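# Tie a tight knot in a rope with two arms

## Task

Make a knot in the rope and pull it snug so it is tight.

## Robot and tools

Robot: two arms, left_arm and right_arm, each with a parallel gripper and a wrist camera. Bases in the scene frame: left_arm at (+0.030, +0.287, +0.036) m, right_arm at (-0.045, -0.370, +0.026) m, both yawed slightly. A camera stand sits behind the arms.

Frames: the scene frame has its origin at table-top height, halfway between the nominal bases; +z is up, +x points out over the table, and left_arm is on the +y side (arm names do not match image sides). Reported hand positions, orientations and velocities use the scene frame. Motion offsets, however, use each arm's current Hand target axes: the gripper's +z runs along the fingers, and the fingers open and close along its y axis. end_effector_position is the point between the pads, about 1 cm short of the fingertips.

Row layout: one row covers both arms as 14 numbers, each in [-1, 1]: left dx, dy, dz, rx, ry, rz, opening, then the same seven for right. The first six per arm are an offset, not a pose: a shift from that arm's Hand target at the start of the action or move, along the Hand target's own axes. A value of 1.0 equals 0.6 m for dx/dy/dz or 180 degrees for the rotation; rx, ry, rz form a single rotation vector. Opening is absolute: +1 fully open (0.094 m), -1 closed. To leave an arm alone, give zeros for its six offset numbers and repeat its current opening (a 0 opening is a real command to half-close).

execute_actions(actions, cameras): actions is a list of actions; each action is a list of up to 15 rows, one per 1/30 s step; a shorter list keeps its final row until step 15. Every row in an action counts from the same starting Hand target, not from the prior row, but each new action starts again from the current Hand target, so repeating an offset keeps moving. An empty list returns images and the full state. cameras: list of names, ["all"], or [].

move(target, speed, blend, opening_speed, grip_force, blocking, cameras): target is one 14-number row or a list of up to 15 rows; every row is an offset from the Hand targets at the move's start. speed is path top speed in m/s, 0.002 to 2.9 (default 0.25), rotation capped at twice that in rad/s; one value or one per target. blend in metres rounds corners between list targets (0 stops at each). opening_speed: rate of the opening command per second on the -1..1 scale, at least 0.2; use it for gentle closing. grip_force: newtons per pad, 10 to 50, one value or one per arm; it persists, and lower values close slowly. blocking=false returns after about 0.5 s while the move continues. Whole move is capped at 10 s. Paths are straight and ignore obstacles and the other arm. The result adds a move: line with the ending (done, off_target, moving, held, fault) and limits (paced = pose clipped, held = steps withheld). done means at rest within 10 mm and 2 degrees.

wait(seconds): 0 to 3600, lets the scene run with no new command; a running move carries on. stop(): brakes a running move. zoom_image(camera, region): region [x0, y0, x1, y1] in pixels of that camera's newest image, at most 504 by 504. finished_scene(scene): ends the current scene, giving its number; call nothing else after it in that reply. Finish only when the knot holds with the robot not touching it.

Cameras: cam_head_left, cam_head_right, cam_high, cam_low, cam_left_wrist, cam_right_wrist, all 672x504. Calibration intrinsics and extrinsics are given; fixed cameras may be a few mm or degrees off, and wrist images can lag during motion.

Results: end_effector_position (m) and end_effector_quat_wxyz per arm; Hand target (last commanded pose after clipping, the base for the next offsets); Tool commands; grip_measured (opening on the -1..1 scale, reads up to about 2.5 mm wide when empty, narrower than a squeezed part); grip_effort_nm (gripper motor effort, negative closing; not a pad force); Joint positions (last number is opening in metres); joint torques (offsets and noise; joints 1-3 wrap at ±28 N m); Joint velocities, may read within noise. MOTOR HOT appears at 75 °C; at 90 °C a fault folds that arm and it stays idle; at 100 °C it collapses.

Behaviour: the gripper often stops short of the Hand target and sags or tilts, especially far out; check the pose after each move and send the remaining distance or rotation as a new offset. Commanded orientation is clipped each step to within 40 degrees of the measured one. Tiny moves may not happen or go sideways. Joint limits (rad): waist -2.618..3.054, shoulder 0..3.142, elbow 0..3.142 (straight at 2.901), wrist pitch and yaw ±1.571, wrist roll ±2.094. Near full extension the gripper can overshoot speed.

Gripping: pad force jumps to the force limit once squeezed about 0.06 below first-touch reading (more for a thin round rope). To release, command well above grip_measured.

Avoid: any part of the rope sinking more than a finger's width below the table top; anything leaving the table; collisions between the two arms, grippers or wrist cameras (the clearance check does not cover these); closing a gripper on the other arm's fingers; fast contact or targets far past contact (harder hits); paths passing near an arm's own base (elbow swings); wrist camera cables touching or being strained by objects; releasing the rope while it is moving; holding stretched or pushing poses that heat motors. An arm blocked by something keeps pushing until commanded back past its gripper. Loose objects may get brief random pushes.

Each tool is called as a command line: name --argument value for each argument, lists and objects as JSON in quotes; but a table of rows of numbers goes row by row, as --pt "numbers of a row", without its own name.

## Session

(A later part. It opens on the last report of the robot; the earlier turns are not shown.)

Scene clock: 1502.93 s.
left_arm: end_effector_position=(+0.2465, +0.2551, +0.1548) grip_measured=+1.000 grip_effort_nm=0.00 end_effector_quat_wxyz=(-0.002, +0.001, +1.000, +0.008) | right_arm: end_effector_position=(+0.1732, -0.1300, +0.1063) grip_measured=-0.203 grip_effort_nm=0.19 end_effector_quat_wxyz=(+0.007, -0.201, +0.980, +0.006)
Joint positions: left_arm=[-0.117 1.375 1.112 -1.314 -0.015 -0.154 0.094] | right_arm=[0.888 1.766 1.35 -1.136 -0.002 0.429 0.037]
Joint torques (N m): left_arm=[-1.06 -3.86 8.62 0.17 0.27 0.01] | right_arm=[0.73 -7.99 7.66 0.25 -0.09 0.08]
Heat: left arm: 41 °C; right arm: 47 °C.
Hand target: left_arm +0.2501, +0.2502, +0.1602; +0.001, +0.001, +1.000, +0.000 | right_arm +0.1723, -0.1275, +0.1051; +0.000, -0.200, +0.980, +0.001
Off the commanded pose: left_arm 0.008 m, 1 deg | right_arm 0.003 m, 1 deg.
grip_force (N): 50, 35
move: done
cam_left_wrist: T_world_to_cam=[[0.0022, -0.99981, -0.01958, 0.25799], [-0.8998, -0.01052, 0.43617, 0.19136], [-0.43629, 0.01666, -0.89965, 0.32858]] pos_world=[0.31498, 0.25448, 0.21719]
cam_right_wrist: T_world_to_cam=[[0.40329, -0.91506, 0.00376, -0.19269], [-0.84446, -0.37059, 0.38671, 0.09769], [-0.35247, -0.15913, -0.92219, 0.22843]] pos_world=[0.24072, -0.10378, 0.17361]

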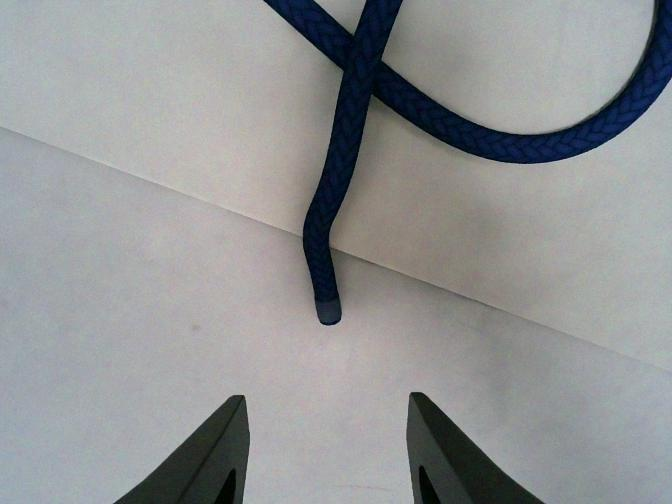

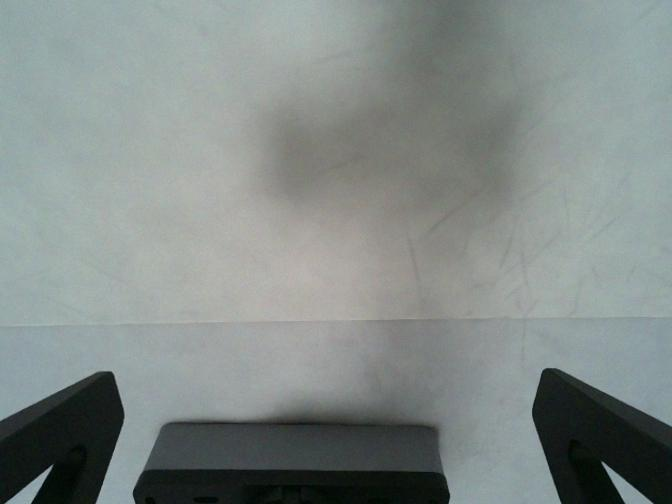

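move --pt "0 0 0 0 0 0 1 0 0 0.125 0 0 0 -0.2" --pt "0 0 0 0 0 0 1 0 0 0.1617 0 0 0 -0.2" --pt "0 0 0 0 0 0 1 0 0 0.1617 0 0 0 -0.9" --speed '[0.12, 0.04, 0.04]' --cameras '["cam_left_wrist"]'

Scene clock: 1517.37 s.
left_arm: end_effector_position=(+0.2465, +0.2551, +0.1548) grip_measured=+1.000 grip_effort_nm=0.00 end_effector_quat_wxyz=(-0.002, +0.001, +1.000, +0.008) | right_arm: end_effector_position=(+0.1748, -0.1282, +0.0178) grip_measured=-0.799 grip_effort_nm=-0.67 end_effector_quat_wxyz=(+0.004, -0.200, +0.980, +0.004)
Joint positions: left_arm=[-0.117 1.375 1.112 -1.314 -0.015 -0.154 0.094] | right_arm=[0.888 1.895 1.143 -0.808 -0.002 0.431 0.009]
Joint torques (N m): left_arm=[-0.98 -3.84 8.64 0.15 0.27 0.03] | right_arm=[0.77 -8.61 4.08 0.7 -0.08 0.09]
Heat: left arm: 41 °C; right arm: 45 °C.
Hand target: left_arm +0.2501, +0.2502, +0.1602; +0.001, +0.001, +1.000, +0.000 | right_arm +0.1722, -0.1274, +0.0081; +0.000, -0.200, +0.980, +0.001
Off the commanded pose: left_arm 0.008 m, 1 deg | right_arm 0.010 m, 1 deg.
grip_force (N): 50, 35
move: done
cam_left_wrist: T_world_to_cam=[[0.0022, -0.99981, -0.01958, 0.25799], [-0.8998, -0.01052, 0.43617, 0.19136], [-0.43629, 0.01666, -0.89965, 0.32858]] pos_world=[0.31498, 0.25448, 0.21719]

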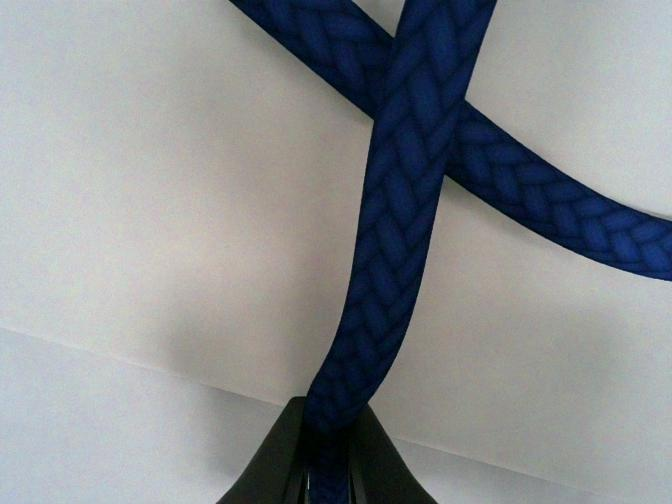

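move --pt "0 0 0 0 0 0 1 0 0 -0.1 0 0 0 -0.9" --pt "0 0 0 0 0 0 1 -0.1218 -0.0022 -0.1117 0 0 0.2667 -0.9" --pt "0 0 0 0 0 0 1 -0.2302 -0.0028 -0.1117 0 0 0.5278 -0.9" --pt "0 0 0 0 0 0 1 -0.2302 -0.0028 -0.02 0 0 0.5278 -0.9" --speed '[0.1, 0.3, 0.3, 0.08]' --blend '[0.01, 0.01, 0, 0]' --cameras '["cam_head_left", "cam_high", "cam_low", "cam_left_wrist"]'

Scene clock: 1546.67 s.
left_arm: end_effector_position=(+0.2465, +0.2551, +0.1548) grip_measured=+1.000 grip_effort_nm=0.00 end_effector_quat_wxyz=(-0.002, +0.001, +1.000, +0.008) | right_arm: end_effector_position=(+0.2985, -0.0715, +0.0343) grip_measured=-0.802 grip_effort_nm=-0.72 end_effector_quat_wxyz=(+0.001, +0.581, +0.814, +0.009)
Joint positions: left_arm=[-0.117 1.375 1.112 -1.314 -0.015 -0.154 0.094] | right_arm=[0.77 2.335 1.905 -1.122 -0.002 1.955 0.009]
Joint torques (N m): left_arm=[-0.99 -3.79 8.64 0.17 0.29 0.03] | right_arm=[-0.57 -13.15 4.79 0.54 -0.07 0.11]
Heat: left arm: 41 °C; right arm: 46 °C.
Hand target: left_arm +0.2501, +0.2502, +0.1602; +0.001, +0.001, +1.000, +0.000 | right_arm +0.2999, -0.0749, +0.0201; -0.001, +0.587, +0.809, +0.000
Off the commanded pose: left_arm 0.008 m, 1 deg | right_arm 0.015 m, 1 deg.
grip_force (N): 50, 35
move: off_target (right_arm)
cam_left_wrist: T_world_to_cam=[[0.0022, -0.99981, -0.01958, 0.25799], [-0.8998, -0.01052, 0.43617, 0.19136], [-0.43629, 0.01666, -0.89965, 0.32858]] pos_world=[0.31498, 0.25448, 0.21719]

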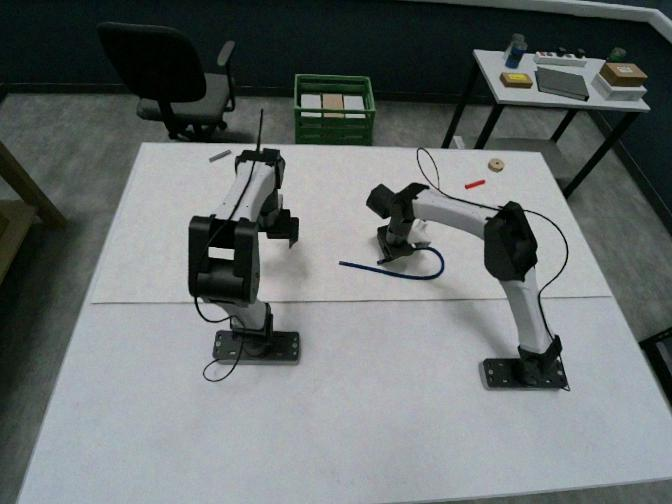

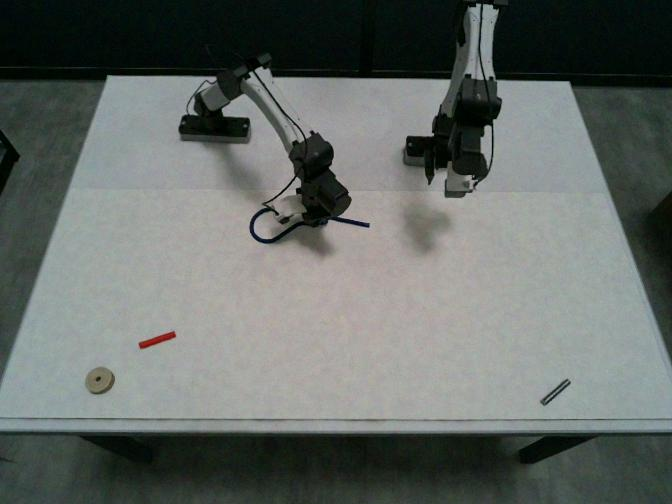

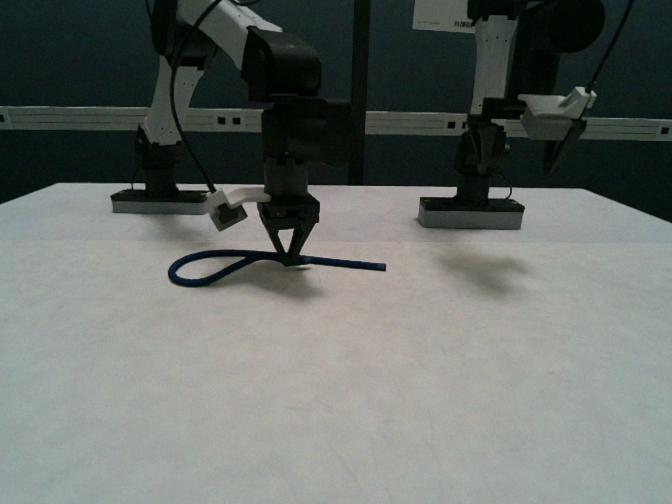

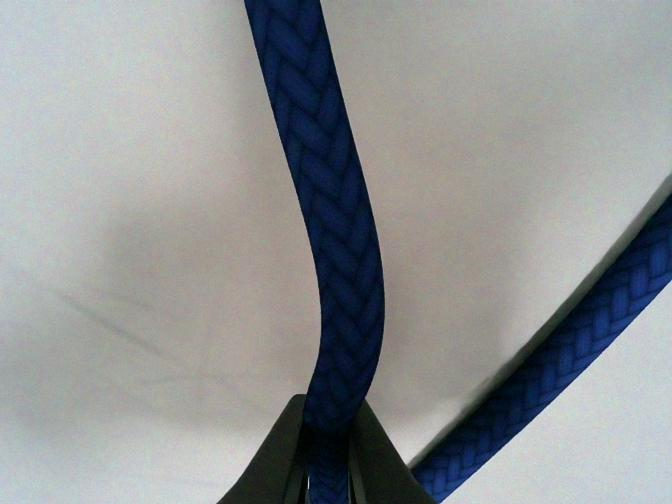

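move --pt "0 0 0 0 0 0 1 0 0 0.025 0 0 0 -0.9" --pt "0 0 0 0 0 0 1 0 0 0.025 0 0 0 -0.4" --pt "0 0 0 0 0 0 1 0 0 -0.1333 0 0 0 -0.4" --pt "0 0 0 0 0 0 1 0 0 -0.1333 0 0 -0.5 -0.3" --pt "0 0 0 0 0 0 1 0 0 -0.1333 0 0 -1.0 -0.3" --speed '[0.05, 0.05, 0.12, 0.4, 0.4]' --cameras '["cam_high", "cam_left_wrist", "cam_right_wrist"]'

Scene clock: 1585.80 s.
left_arm: end_effector_position=(+0.2465, +0.2551, +0.1548) grip_measured=+1.000 grip_effort_nm=0.00 end_effector_quat_wxyz=(-0.002, +0.001, +1.000, +0.008) | right_arm: end_effector_position=(+0.2966, -0.0734, +0.0874) grip_measured=-0.303 grip_effort_nm=0.19 end_effector_quat_wxyz=(+0.009, +0.809, -0.588, -0.003)
Joint positions: left_arm=[-0.117 1.375 1.112 -1.314 -0.015 -0.154 0.094] | right_arm=[0.77 2.347 2.137 -1.38 -0.002 -1.168 0.033]
Joint torques (N m): left_arm=[-1.06 -3.85 8.64 0.17 0.28 0.02] | right_arm=[-0.5 -17.48 7.58 0.14 -0.18 -0.09]
Heat: left arm: 41 °C; right arm: 57 °C.
Hand target: left_arm +0.2501, +0.2502, +0.1602; +0.001, +0.001, +1.000, +0.000 | right_arm +0.2999, -0.0749, +0.1001; +0.000, +0.809, -0.587, -0.001
Off the commanded pose: left_arm 0.008 m, 1 deg | right_arm 0.013 m, 1 deg.
grip_force (N): 50, 35
move: off_target (right_arm); target 2's new opening was sent with right_arm's hand 0.018 m and 1 deg from that target; target 4's new opening was sent with right_arm's hand 0.013 m and 1 deg from that target
cam_left_wrist: T_world_to_cam=[[0.0022, -0.99981, -0.01958, 0.25799], [-0.8998, -0.01052, 0.43617, 0.19136], [-0.43629, 0.01666, -0.89965, 0.32858]] pos_world=[0.31498, 0.25448, 0.21719]
cam_right_wrist: T_world_to_cam=[[0.94791, 0.31849, -0.00512, -0.26078], [0.29283, -0.86499, 0.40748, -0.14532], [0.12535, -0.38775, -0.9132, 0.10427]] pos_world=[0.27668, -0.00221, 0.1531]

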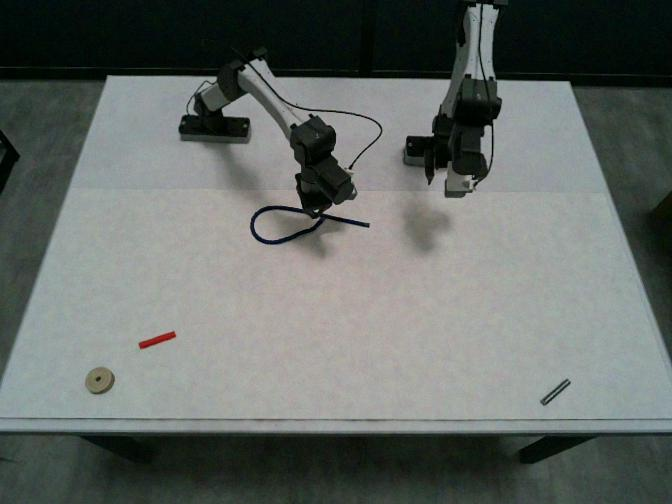

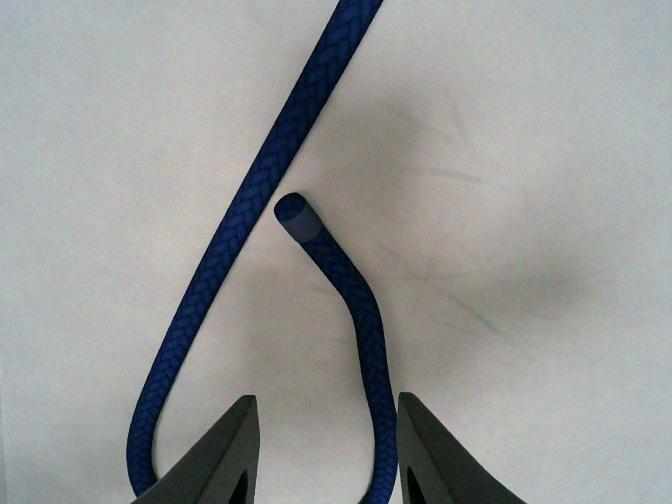

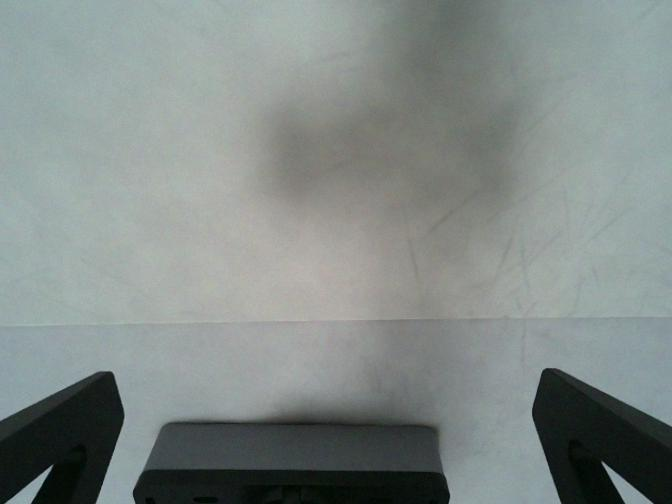

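move --pt "0 0 0 0 0 0 1 0.0147 -0.0205 0 0 0 -0.1333 -0.3" --pt "0 0 0 0 0 0 1 0.0147 -0.0205 0.12 0 0 -0.1333 -0.3" --pt "0 0 0 0 0 0 1 0.0147 -0.0205 0.155 0 0 -0.1333 -0.3" --pt "0 0 0 0 0 0 1 0.0147 -0.0205 0.155 0 0 -0.1333 -0.9" --speed '[0.15, 0.12, 0.04, 0.04]' --cameras '["cam_left_wrist"]'

Scene clock: 1617.80 s.
left_arm: end_effector_position=(+0.2465, +0.2551, +0.1548) grip_measured=+1.000 grip_effort_nm=0.00 end_effector_quat_wxyz=(-0.002, +0.001, +1.000, +0.008) | right_arm: end_effector_position=(+0.3137, -0.0751, +0.0227) grip_measured=-0.798 grip_effort_nm=-0.66 end_effector_quat_wxyz=(-0.010, +0.914, -0.407, +0.004)
Joint positions: left_arm=[-0.117 1.375 1.112 -1.314 -0.015 -0.154 0.094] | right_arm=[0.743 2.382 1.941 -1.107 -0.002 -1.616 0.009]
Joint torques (N m): left_arm=[-1.03 -3.84 8.64 0.17 0.26 0.01] | right_arm=[-0.58 -13.41 4.75 0.59 -0.19 -0.11]
Heat: left arm: 41 °C; right arm: 63 °C.
Hand target: left_arm +0.2501, +0.2502, +0.1602; +0.001, +0.001, +1.000, +0.000 | right_arm +0.3144, -0.0794, +0.0072; -0.001, +0.914, -0.406, +0.000
Off the commanded pose: left_arm 0.008 m, 1 deg | right_arm 0.016 m, 1 deg.
grip_force (N): 50, 35
move: off_target (right_arm); target 4's new opening was sent with right_arm's hand 0.016 m and 1 deg from that target
cam_left_wrist: T_world_to_cam=[[0.0022, -0.99981, -0.01958, 0.25799], [-0.8998, -0.01052, 0.43617, 0.19136], [-0.43629, 0.01666, -0.89965, 0.32858]] pos_world=[0.31498, 0.25448, 0.21719]

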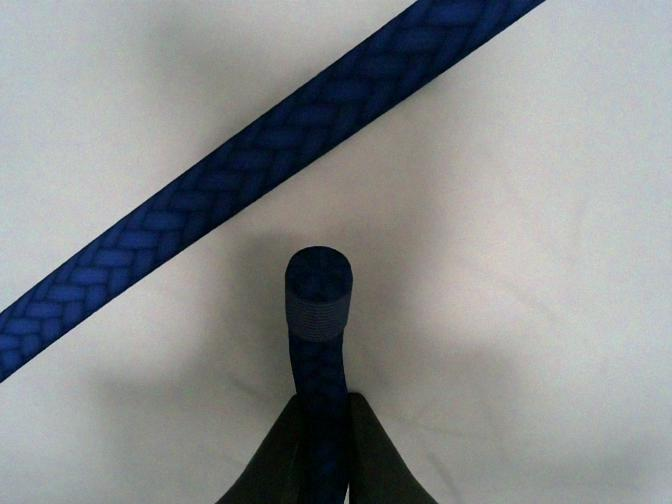

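move --pt "0 0 0 0 0 0 1 0 0 -0.105 0 0 0 -0.9" --pt "0 0 0 0 0 0 1 0.1217 0.0408 -0.1217 0 0 0.289 -0.9" --pt "0 0 0 0 0 0 1 0.2442 0.1287 -0.1217 0 0 0.622 -0.9" --pt "0 0 0 0 0 0 1 0.34 0.2712 -0.1217 0 0 0.9 -0.9" --pt "0 0 0 0 0 0 1 0.3723 0.4348 -0.0717 0 0 -0.822 -0.9" --speed '[0.1, 0.3, 0.3, 0.3, 0.3]' --blend '[0.01, 0.02, 0.02, 0.02, 0]' --cameras '["cam_head_left", "cam_high"]'

Scene clock: 1649.70 s.
left_arm: end_effector_position=(+0.2465, +0.2551, +0.1548) grip_measured=+1.000 grip_effort_nm=0.00 end_effector_quat_wxyz=(-0.002, +0.001, +1.000, +0.008) | right_arm: end_effector_position=(+0.2677, -0.4176, +0.0457) grip_measured=-0.801 grip_effort_nm=-0.72 end_effector_quat_wxyz=(-0.014, +0.637, +0.771, -0.008)
Joint positions: left_arm=[-0.117 1.375 1.112 -1.314 -0.015 -0.154 0.094] | right_arm=[-0.097 1.848 1.202 -0.957 -0.002 1.229 0.009]
Joint torques (N m): left_arm=[-1.03 -3.81 8.65 0.16 0.28 0.05] | right_arm=[-0.44 -12.71 4.26 0.48 -0.06 0.11]
Heat: left arm: 41 °C; right arm: 58 °C.
Hand target: left_arm +0.2501, +0.2502, +0.1602; +0.001, +0.001, +1.000, +0.000 | right_arm +0.2703, -0.4200, +0.0498; -0.001, +0.643, +0.766, +0.000
Off the commanded pose: left_arm 0.008 m, 1 deg | right_arm 0.005 m, 2 deg.
grip_force (N): 50, 35
move: done

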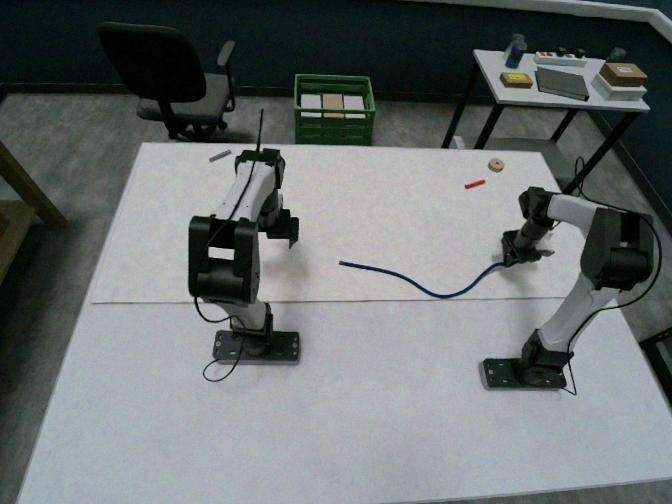

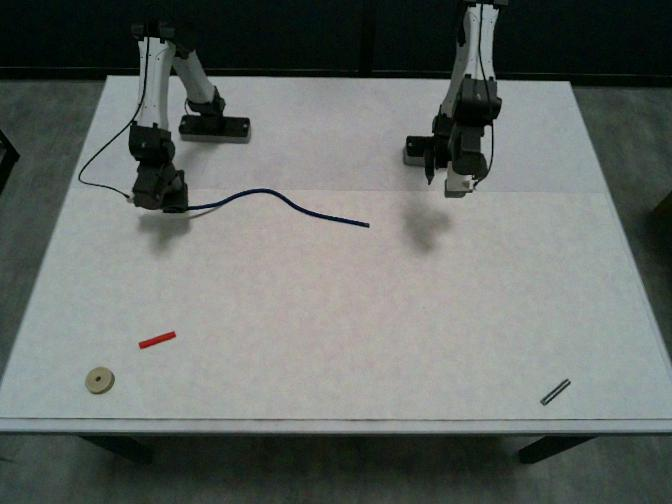

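move --pt "0 0 0 0 0 0 1 0 0 0.06 0 0 0 -0.9" --pt "0 0 0 0 0 0 1 0 0 0.06 0 0 0 -0.4" --pt "0 0 0 0 0 0 1 0 0 -0.1167 0 0 0 -0.4" --speed '[0.06, 0.05, 0.12]' --cameras '["cam_head_left", "cam_left_wrist"]'

Scene clock: 1659.80 s.
left_arm: end_effector_position=(+0.2465, +0.2551, +0.1548) grip_measured=+1.000 grip_effort_nm=0.00 end_effector_quat_wxyz=(-0.002, +0.001, +1.000, +0.008) | right_arm: end_effector_position=(+0.2689, -0.4177, +0.1099) grip_measured=-0.403 grip_effort_nm=0.19 end_effector_quat_wxyz=(-0.008, +0.637, +0.771, -0.004)
Joint positions: left_arm=[-0.117 1.375 1.112 -1.314 -0.015 -0.154 0.094] | right_arm=[-0.097 1.77 1.37 -1.188 -0.002 1.23 0.028]
Joint torques (N m): left_arm=[-0.92 -3.88 8.59 0.16 0.26 0.03] | right_arm=[-0.46 -11.45 7.5 0.11 -0.06 0.1]
Heat: left arm: 41 °C; right arm: 57 °C.
Hand target: left_arm +0.2501, +0.2502, +0.1602; +0.001, +0.001, +1.000, +0.000 | right_arm +0.2703, -0.4201, +0.1197; -0.001, +0.643, +0.766, +0.000
Off the commanded pose: left_arm 0.008 m, 1 deg | right_arm 0.010 m, 1 deg.
grip_force (N): 50, 35
move: done
cam_left_wrist: T_world_to_cam=[[0.0022, -0.99981, -0.01958, 0.25799], [-0.8998, -0.01052, 0.43617, 0.19136], [-0.43629, 0.01666, -0.89965, 0.32858]] pos_world=[0.31498, 0.25448, 0.21719]

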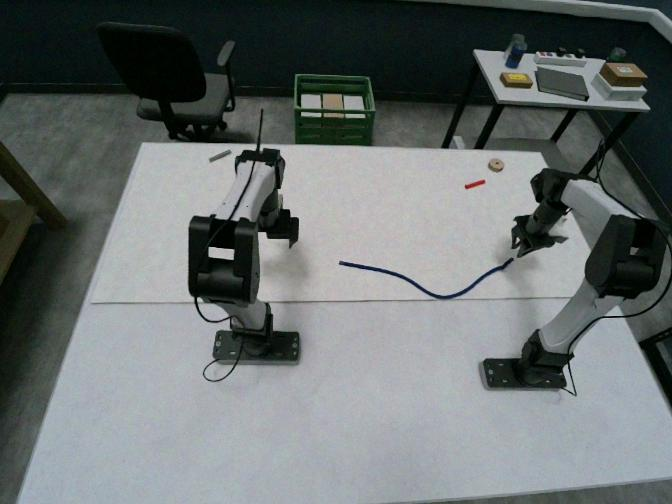

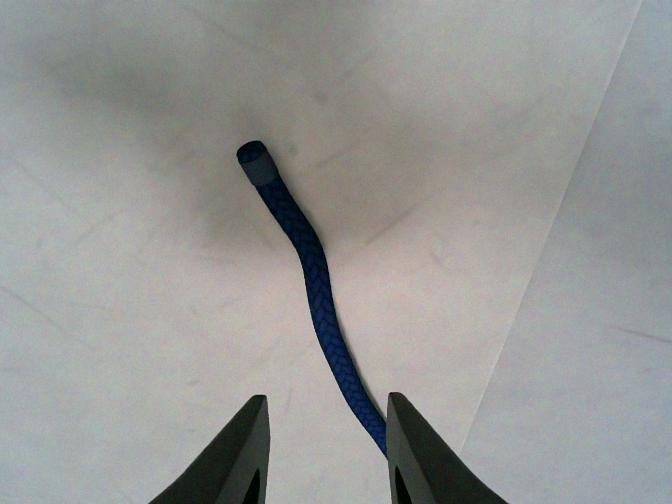

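move --target '[-0.0433, -0.35, 0.1, 0, 0, -0.3889, 0, 0, 0, 0, 0, 0, 0, -0.4]' --speed 0.2 --cameras '["cam_head_left", "cam_right_wrist"]'

Scene clock: 1683.83 s.
left_arm: end_effector_position=(+0.2699, +0.0485, +0.0979) grip_measured=+0.002 grip_effort_nm=-0.10 end_effector_quat_wxyz=(-0.003, -0.571, +0.821, +0.011) | right_arm: end_effector_position=(+0.2687, -0.4177, +0.1099) grip_measured=-0.403 grip_effort_nm=0.19 end_effector_quat_wxyz=(-0.008, +0.637, +0.771, -0.004)
Joint positions: left_arm=[-0.742 1.871 1.407 -1.131 0.001 -1.996 0.047] | right_arm=[-0.097 1.77 1.37 -1.188 -0.002 1.23 0.028]
Joint torques (N m): left_arm=[-0.91 -7.98 8.27 0.23 0.07 -0.01] | right_arm=[-0.44 -11.44 7.5 0.11 -0.06 0.1]
Heat: left arm: 41 °C; right arm: 54 °C.
Hand target: left_arm +0.2758, +0.0401, +0.1003; +0.000, -0.573, +0.820, -0.001 | right_arm +0.2703, -0.4201, +0.1197; -0.001, +0.643, +0.766, +0.000
Off the commanded pose: left_arm 0.011 m, 1 deg | right_arm 0.010 m, 1 deg.
grip_force (N): 50, 35
move: off_target (left_arm)
cam_right_wrist: T_world_to_cam=[[-0.97955, -0.19907, 0.02912, 0.17332], [-0.17001, 0.89643, 0.40929, 0.41578], [-0.10758, 0.39597, -0.91194, 0.38461]] pos_world=[0.28184, -0.49051, 0.17552]

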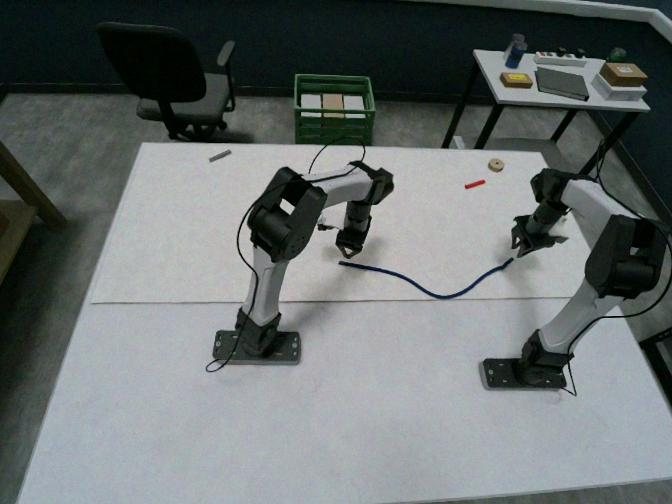

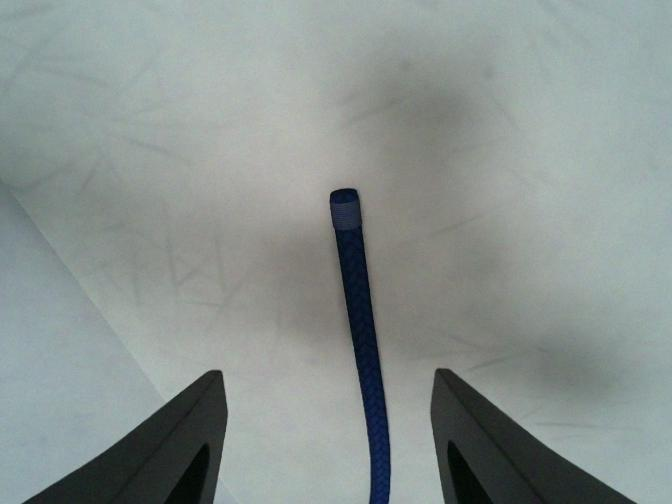

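move --target '[0.0167, -0.0117, 0.1167, 0, 0, 0, 0, 0, 0, 0, 0, 0, 0, -0.4]' --speed 0.1 --cameras '["cam_right_wrist", "cam_low"]'

Scene clock: 1700.53 s.
left_arm: end_effector_position=(+0.2800, +0.0307, +0.0360) grip_measured=+0.002 grip_effort_nm=-0.10 end_effector_quat_wxyz=(+0.000, -0.572, +0.820, -0.001) | right_arm: end_effector_position=(+0.2687, -0.4177, +0.1099) grip_measured=-0.403 grip_effort_nm=0.19 end_effector_quat_wxyz=(-0.008, +0.637, +0.771, -0.004)
Joint positions: left_arm=[-0.757 1.996 1.321 -0.895 0.001 -2.014 0.047] | right_arm=[-0.097 1.77 1.37 -1.188 -0.002 1.23 0.028]
Joint torques (N m): left_arm=[-1.02 -8.62 4.94 0.36 0.1 0.02] | right_arm=[-0.46 -11.45 7.51 0.11 -0.06 0.1]
Heat: left arm: 40 °C; right arm: 52 °C.
Hand target: left_arm +0.2790, +0.0283, +0.0303; +0.000, -0.573, +0.819, +0.000 | right_arm +0.2703, -0.4201, +0.1197; -0.001, +0.643, +0.766, +0.000
Off the commanded pose: left_arm 0.006 m, 0 deg | right_arm 0.010 m, 1 deg.
grip_force (N): 50, 35
move: done
cam_right_wrist: T_world_to_cam=[[-0.97955, -0.19907, 0.02912, 0.17332], [-0.17001, 0.89643, 0.40929, 0.41578], [-0.10758, 0.39597, -0.91194, 0.38461]] pos_world=[0.28184, -0.49051, 0.17552]
Images, in order (width x height): cam_low 672x504, cam_right_wrist 672x504.

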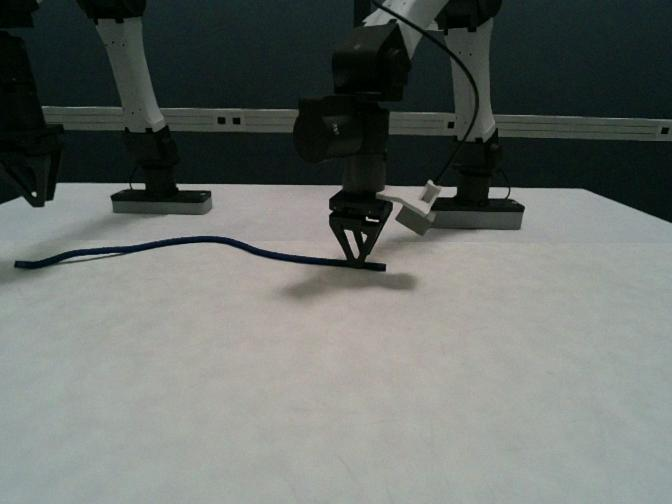

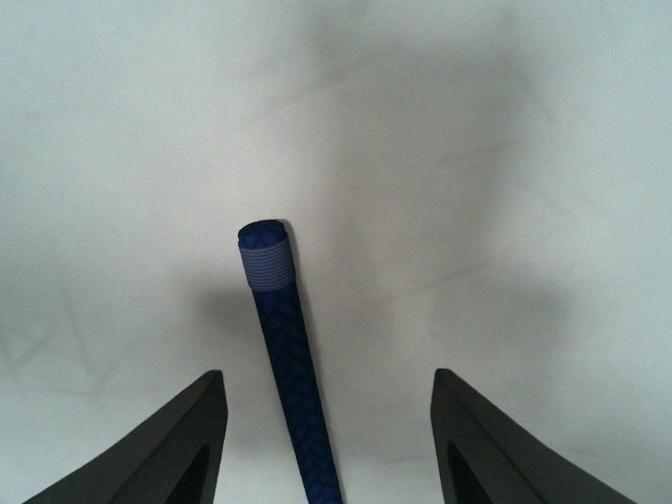

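move --pt "0 0.0067 0.03 0 0 0 0 0 0 0 0 0 0 -0.4" --pt "0 0.0067 0.04 0 0 0 0 0 0 0 0 0 0 -0.4" --speed '[0.05, 0.03]' --cameras '["cam_right_wrist", "cam_low"]'

Scene clock: 1710.40 s.
left_arm: end_effector_position=(+0.2763, +0.0322, +0.0168) grip_measured=+0.002 grip_effort_nm=-0.09 end_effector_quat_wxyz=(+0.000, -0.572, +0.820, -0.001) | right_arm: end_effector_position=(+0.2687, -0.4177, +0.1099) grip_measured=-0.403 grip_effort_nm=0.19 end_effector_quat_wxyz=(-0.008, +0.637, +0.771, -0.004)
Joint positions: left_arm=[-0.762 2.017 1.267 -0.82 0.001 -2.019 0.047] | right_arm=[-0.097 1.77 1.37 -1.188 -0.002 1.23 0.028]
Joint torques (N m): left_arm=[-1.06 -7.69 4.18 0.53 0.08 -0.01] | right_arm=[-0.43 -11.45 7.53 0.11 -0.07 0.1]
Heat: left arm: 40 °C; right arm: 52 °C.
Hand target: left_arm +0.2753, +0.0297, +0.0063; +0.000, -0.573, +0.819, +0.000 | right_arm +0.2703, -0.4201, +0.1197; -0.001, +0.643, +0.766, +0.000
Off the commanded pose: left_arm 0.011 m, 0 deg | right_arm 0.010 m, 1 deg.
grip_force (N): 50, 35
move: off_target (left_arm)
cam_right_wrist: T_world_to_cam=[[-0.97955, -0.19907, 0.02912, 0.17332], [-0.17001, 0.89643, 0.40929, 0.41578], [-0.10758, 0.39597, -0.91194, 0.38461]] pos_world=[0.28184, -0.49051, 0.17552]
Images, in order (width x height): cam_low 672x504, cam_right_wrist 672x504.

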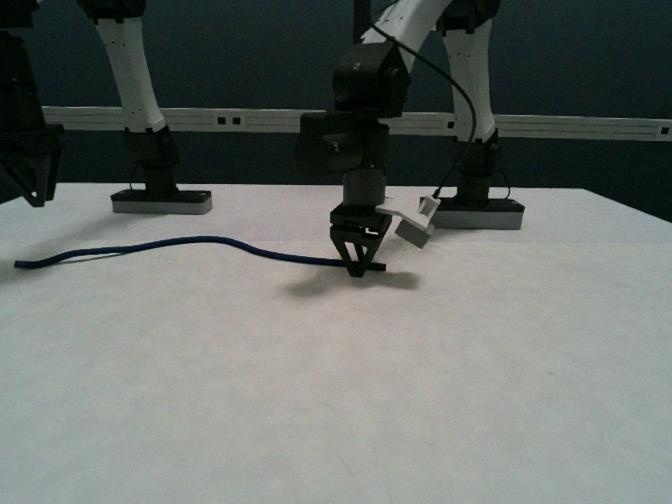

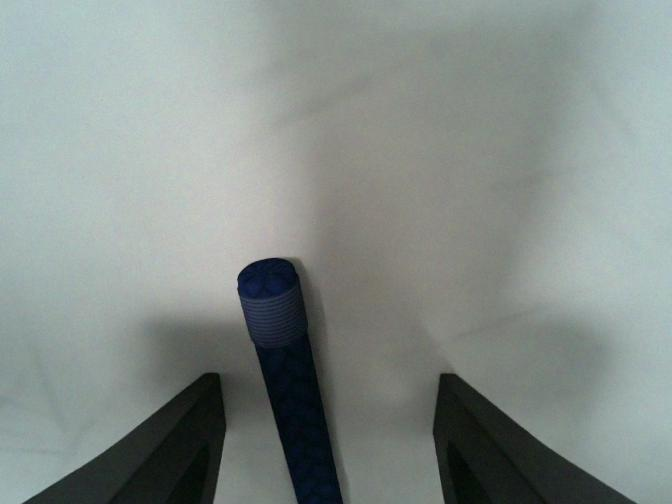

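move --target '[0, 0, 0.005, 0, 0, 0, -0.9, 0, 0, 0, 0, 0, 0, -0.4]' --speed 0.03 --grip_force '[35, 35]' --cameras '["cam_right_wrist", "cam_low"]'

Scene clock: 1717.97 s.
left_arm: end_effector_position=(+0.2807, +0.0276, +0.0161) grip_measured=-0.819 grip_effort_nm=-0.70 end_effector_quat_wxyz=(+0.002, -0.573, +0.820, -0.013) | right_arm: end_effector_position=(+0.2687, -0.4177, +0.1099) grip_measured=-0.403 grip_effort_nm=0.19 end_effector_quat_wxyz=(-0.008, +0.637, +0.771, -0.004)
Joint positions: left_arm=[-0.762 2.019 1.267 -0.793 0.001 -2.02 0.009] | right_arm=[-0.097 1.77 1.37 -1.188 -0.002 1.23 0.028]
Joint torques (N m): left_arm=[-0.99 -7.36 3.67 0.41 0.07 0.02] | right_arm=[-0.47 -11.44 7.51 0.11 -0.06 0.1]
Heat: left arm: 39 °C; right arm: 52 °C.
Hand target: left_arm +0.2754, +0.0296, +0.0033; +0.000, -0.573, +0.819, -0.001 | right_arm +0.2703, -0.4201, +0.1197; -0.001, +0.643, +0.766, +0.000
Off the commanded pose: left_arm 0.014 m, 1 deg | right_arm 0.010 m, 1 deg.
grip_force (N): 35, 35
move: off_target (left_arm)
cam_right_wrist: T_world_to_cam=[[-0.97955, -0.19907, 0.02912, 0.17332], [-0.17001, 0.89643, 0.40929, 0.41578], [-0.10758, 0.39597, -0.91194, 0.38461]] pos_world=[0.28184, -0.49051, 0.17552]
Images, in order (width x height): cam_low 672x504, cam_right_wrist 672x504.

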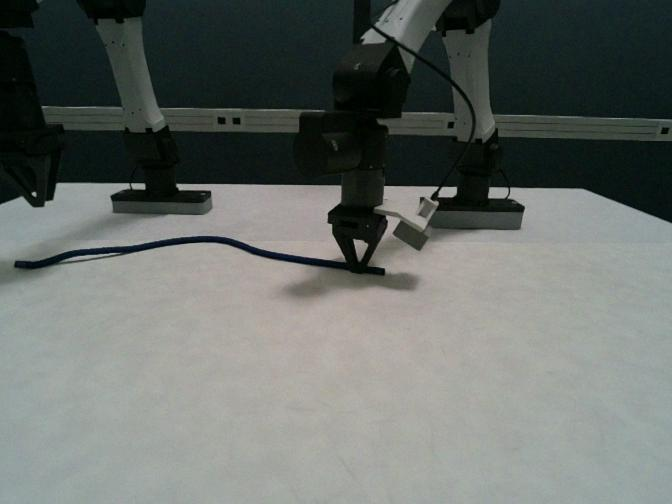

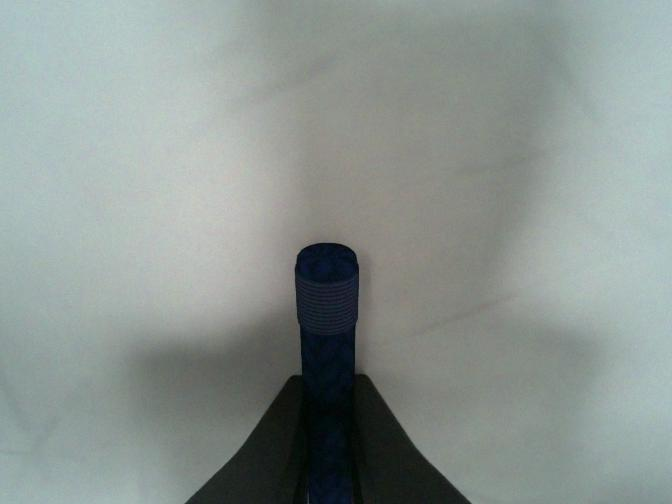

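move --target '[-0.433, 0.1753, -0.045, 0, 0, -0.111, -0.9, 0, 0, 0, 0, 0, 0, -0.4]' --speed 0.12 --cameras '["cam_head_left", "cam_high"]'

Scene clock: 1730.53 s.
left_arm: end_effector_position=(+0.2659, +0.3059, +0.0244) grip_measured=-0.822 grip_effort_nm=-0.75 end_effector_quat_wxyz=(+0.008, +0.708, -0.707, +0.003) | right_arm: end_effector_position=(+0.2687, -0.4177, +0.1099) grip_measured=-0.403 grip_effort_nm=0.19 end_effector_quat_wxyz=(-0.008, +0.637, +0.771, -0.004)
Joint positions: left_arm=[0.131 1.61 0.777 -0.747 0.015 -1.48 0.008] | right_arm=[-0.097 1.77 1.37 -1.188 -0.002 1.23 0.028]
Joint torques (N m): left_arm=[0.13 -8.18 5.34 0.07 -0.05 0.19] | right_arm=[-0.46 -11.43 7.53 0.11 -0.06 0.1]
Heat: left arm: 38 °C; right arm: 51 °C.
Hand target: left_arm +0.2656, +0.3097, +0.0301; +0.000, +0.707, -0.708, +0.001 | right_arm +0.2703, -0.4201, +0.1197; -0.001, +0.643, +0.766, +0.000
Off the commanded pose: left_arm 0.007 m, 1 deg | right_arm 0.010 m, 1 deg.
grip_force (N): 35, 35
move: done

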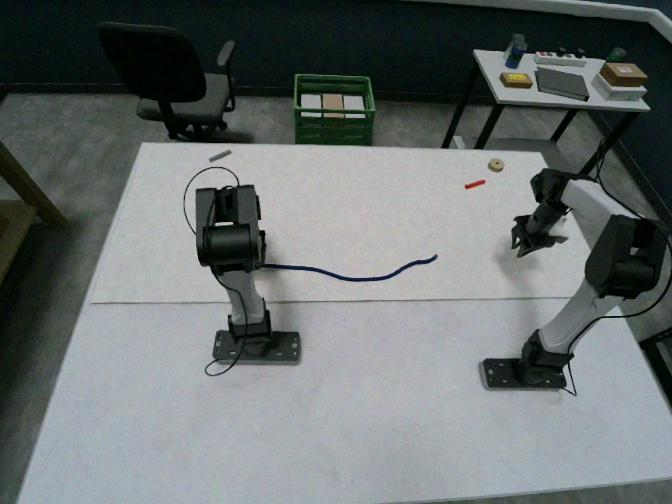

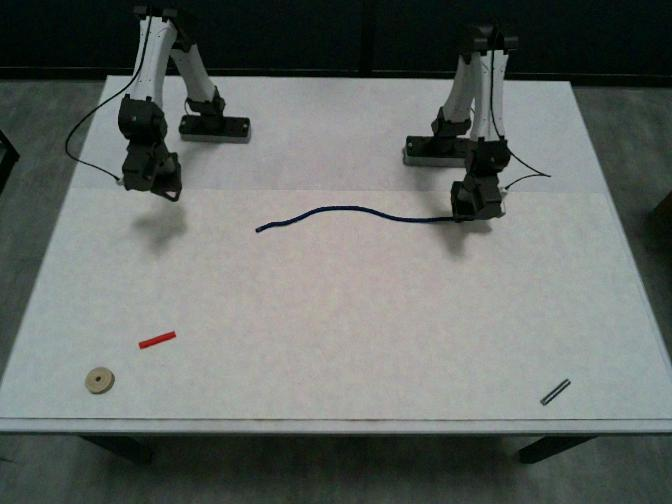

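move --pt "0.0662 -0.0407 -0.0833 0 0 0.0833 -0.9 0 0 0 0 0 0 -0.4" --pt "0.2328 -0.124 -0.1 0 0 0.3333 -0.9 0 0 0 0 0 0 -0.4" --pt "0.4162 -0.1573 -0.1 0 0 0.6111 -0.9 0 0 0 0 0 0 -0.4" --pt "0.5828 -0.1073 -0.0833 0 0 0.8889 -0.9 0 0 0 0 0 0 -0.4" --pt "0.6828 -0.0573 -0.05 0 0 1.0 -0.9 0 0 0 0 0 0 -0.4" --pt "0.6828 -0.0573 0.0083 0 0 1.0 -0.9 0 0 0 0 0 0 -0.4" --speed '[0.3, 0.3, 0.3, 0.3, 0.3, 0.08]' --blend '[0.02, 0.03, 0.03, 0.03, 0, 0]' --cameras '["all"]'

Scene clock: 1883.70 s.
left_arm: end_effector_position=(+0.2967, -0.0992, +0.0325) grip_measured=-0.822 grip_effort_nm=-0.75 end_effector_quat_wxyz=(-0.002, +0.704, +0.710, -0.006) | right_arm: end_effector_position=(+0.2687, -0.4177, +0.1099) grip_measured=-0.403 grip_effort_nm=0.19 end_effector_quat_wxyz=(-0.008, +0.637, +0.771, -0.004)
Joint positions: left_arm=[-0.922 2.436 2.034 -1.172 0.014 0.602 0.008] | right_arm=[-0.097 1.77 1.37 -1.188 -0.002 1.23 0.028]
Joint torques (N m): left_arm=[-0.44 -12.53 5.33 0.43 0.03 0.2] | right_arm=[-0.44 -11.45 7.53 0.11 -0.06 0.1]
Heat: left arm: 36 °C; right arm: 50 °C.
Hand target: left_arm +0.2994, -0.1001, +0.0255; +0.001, +0.708, +0.707, +0.000 | right_arm +0.2703, -0.4201, +0.1197; -0.001, +0.643, +0.766, +0.000
Off the commanded pose: left_arm 0.008 m, 1 deg | right_arm 0.010 m, 1 deg.
grip_force (N): 35, 35
move: done
cam_left_wrist: T_world_to_cam=[[-0.99987, -0.01326, 0.00861, 0.29552], [-0.00831, 0.90409, 0.42725, 0.11263], [-0.01345, 0.42713, -0.90409, 0.16171]] pos_world=[0.2986, -0.16698, 0.09554]
cam_right_wrist: T_world_to_cam=[[-0.97955, -0.19907, 0.02912, 0.17332], [-0.17001, 0.89643, 0.40929, 0.41578], [-0.10758, 0.39597, -0.91194, 0.38461]] pos_world=[0.28184, -0.49051, 0.17552]

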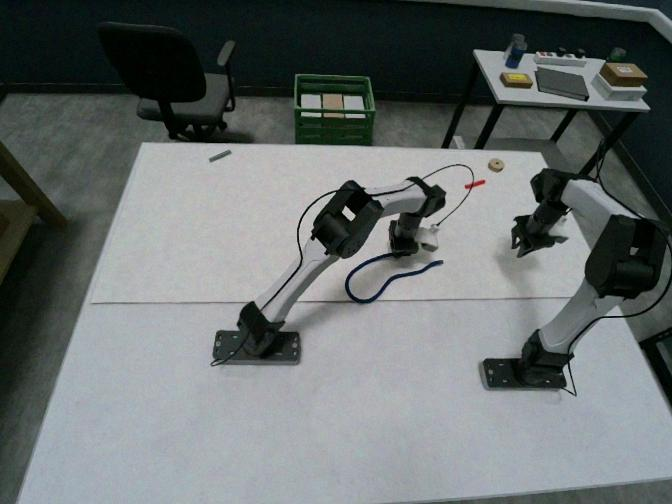

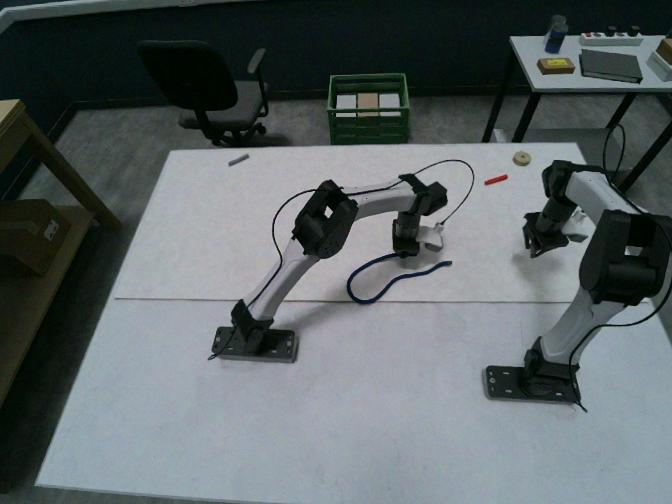

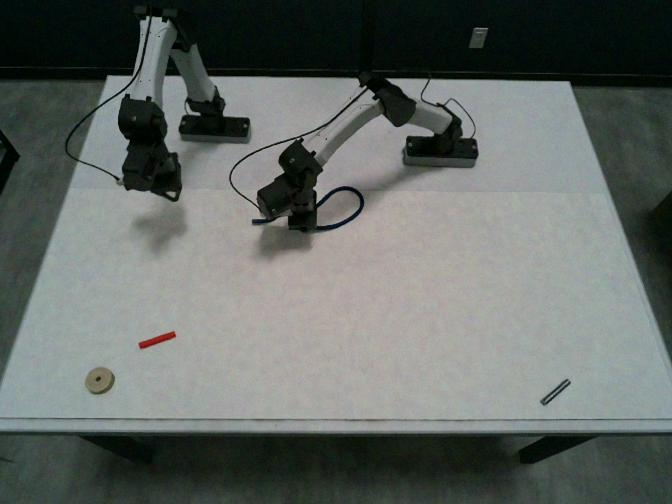

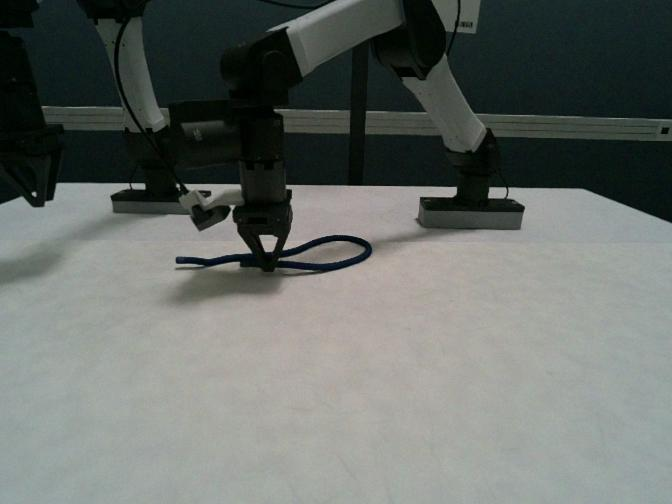

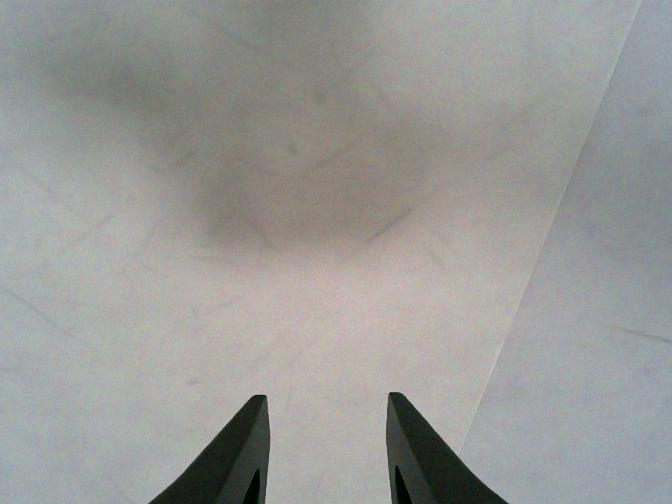

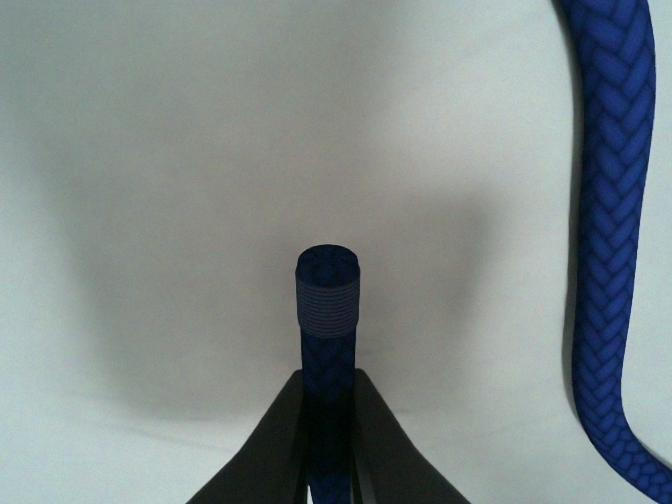

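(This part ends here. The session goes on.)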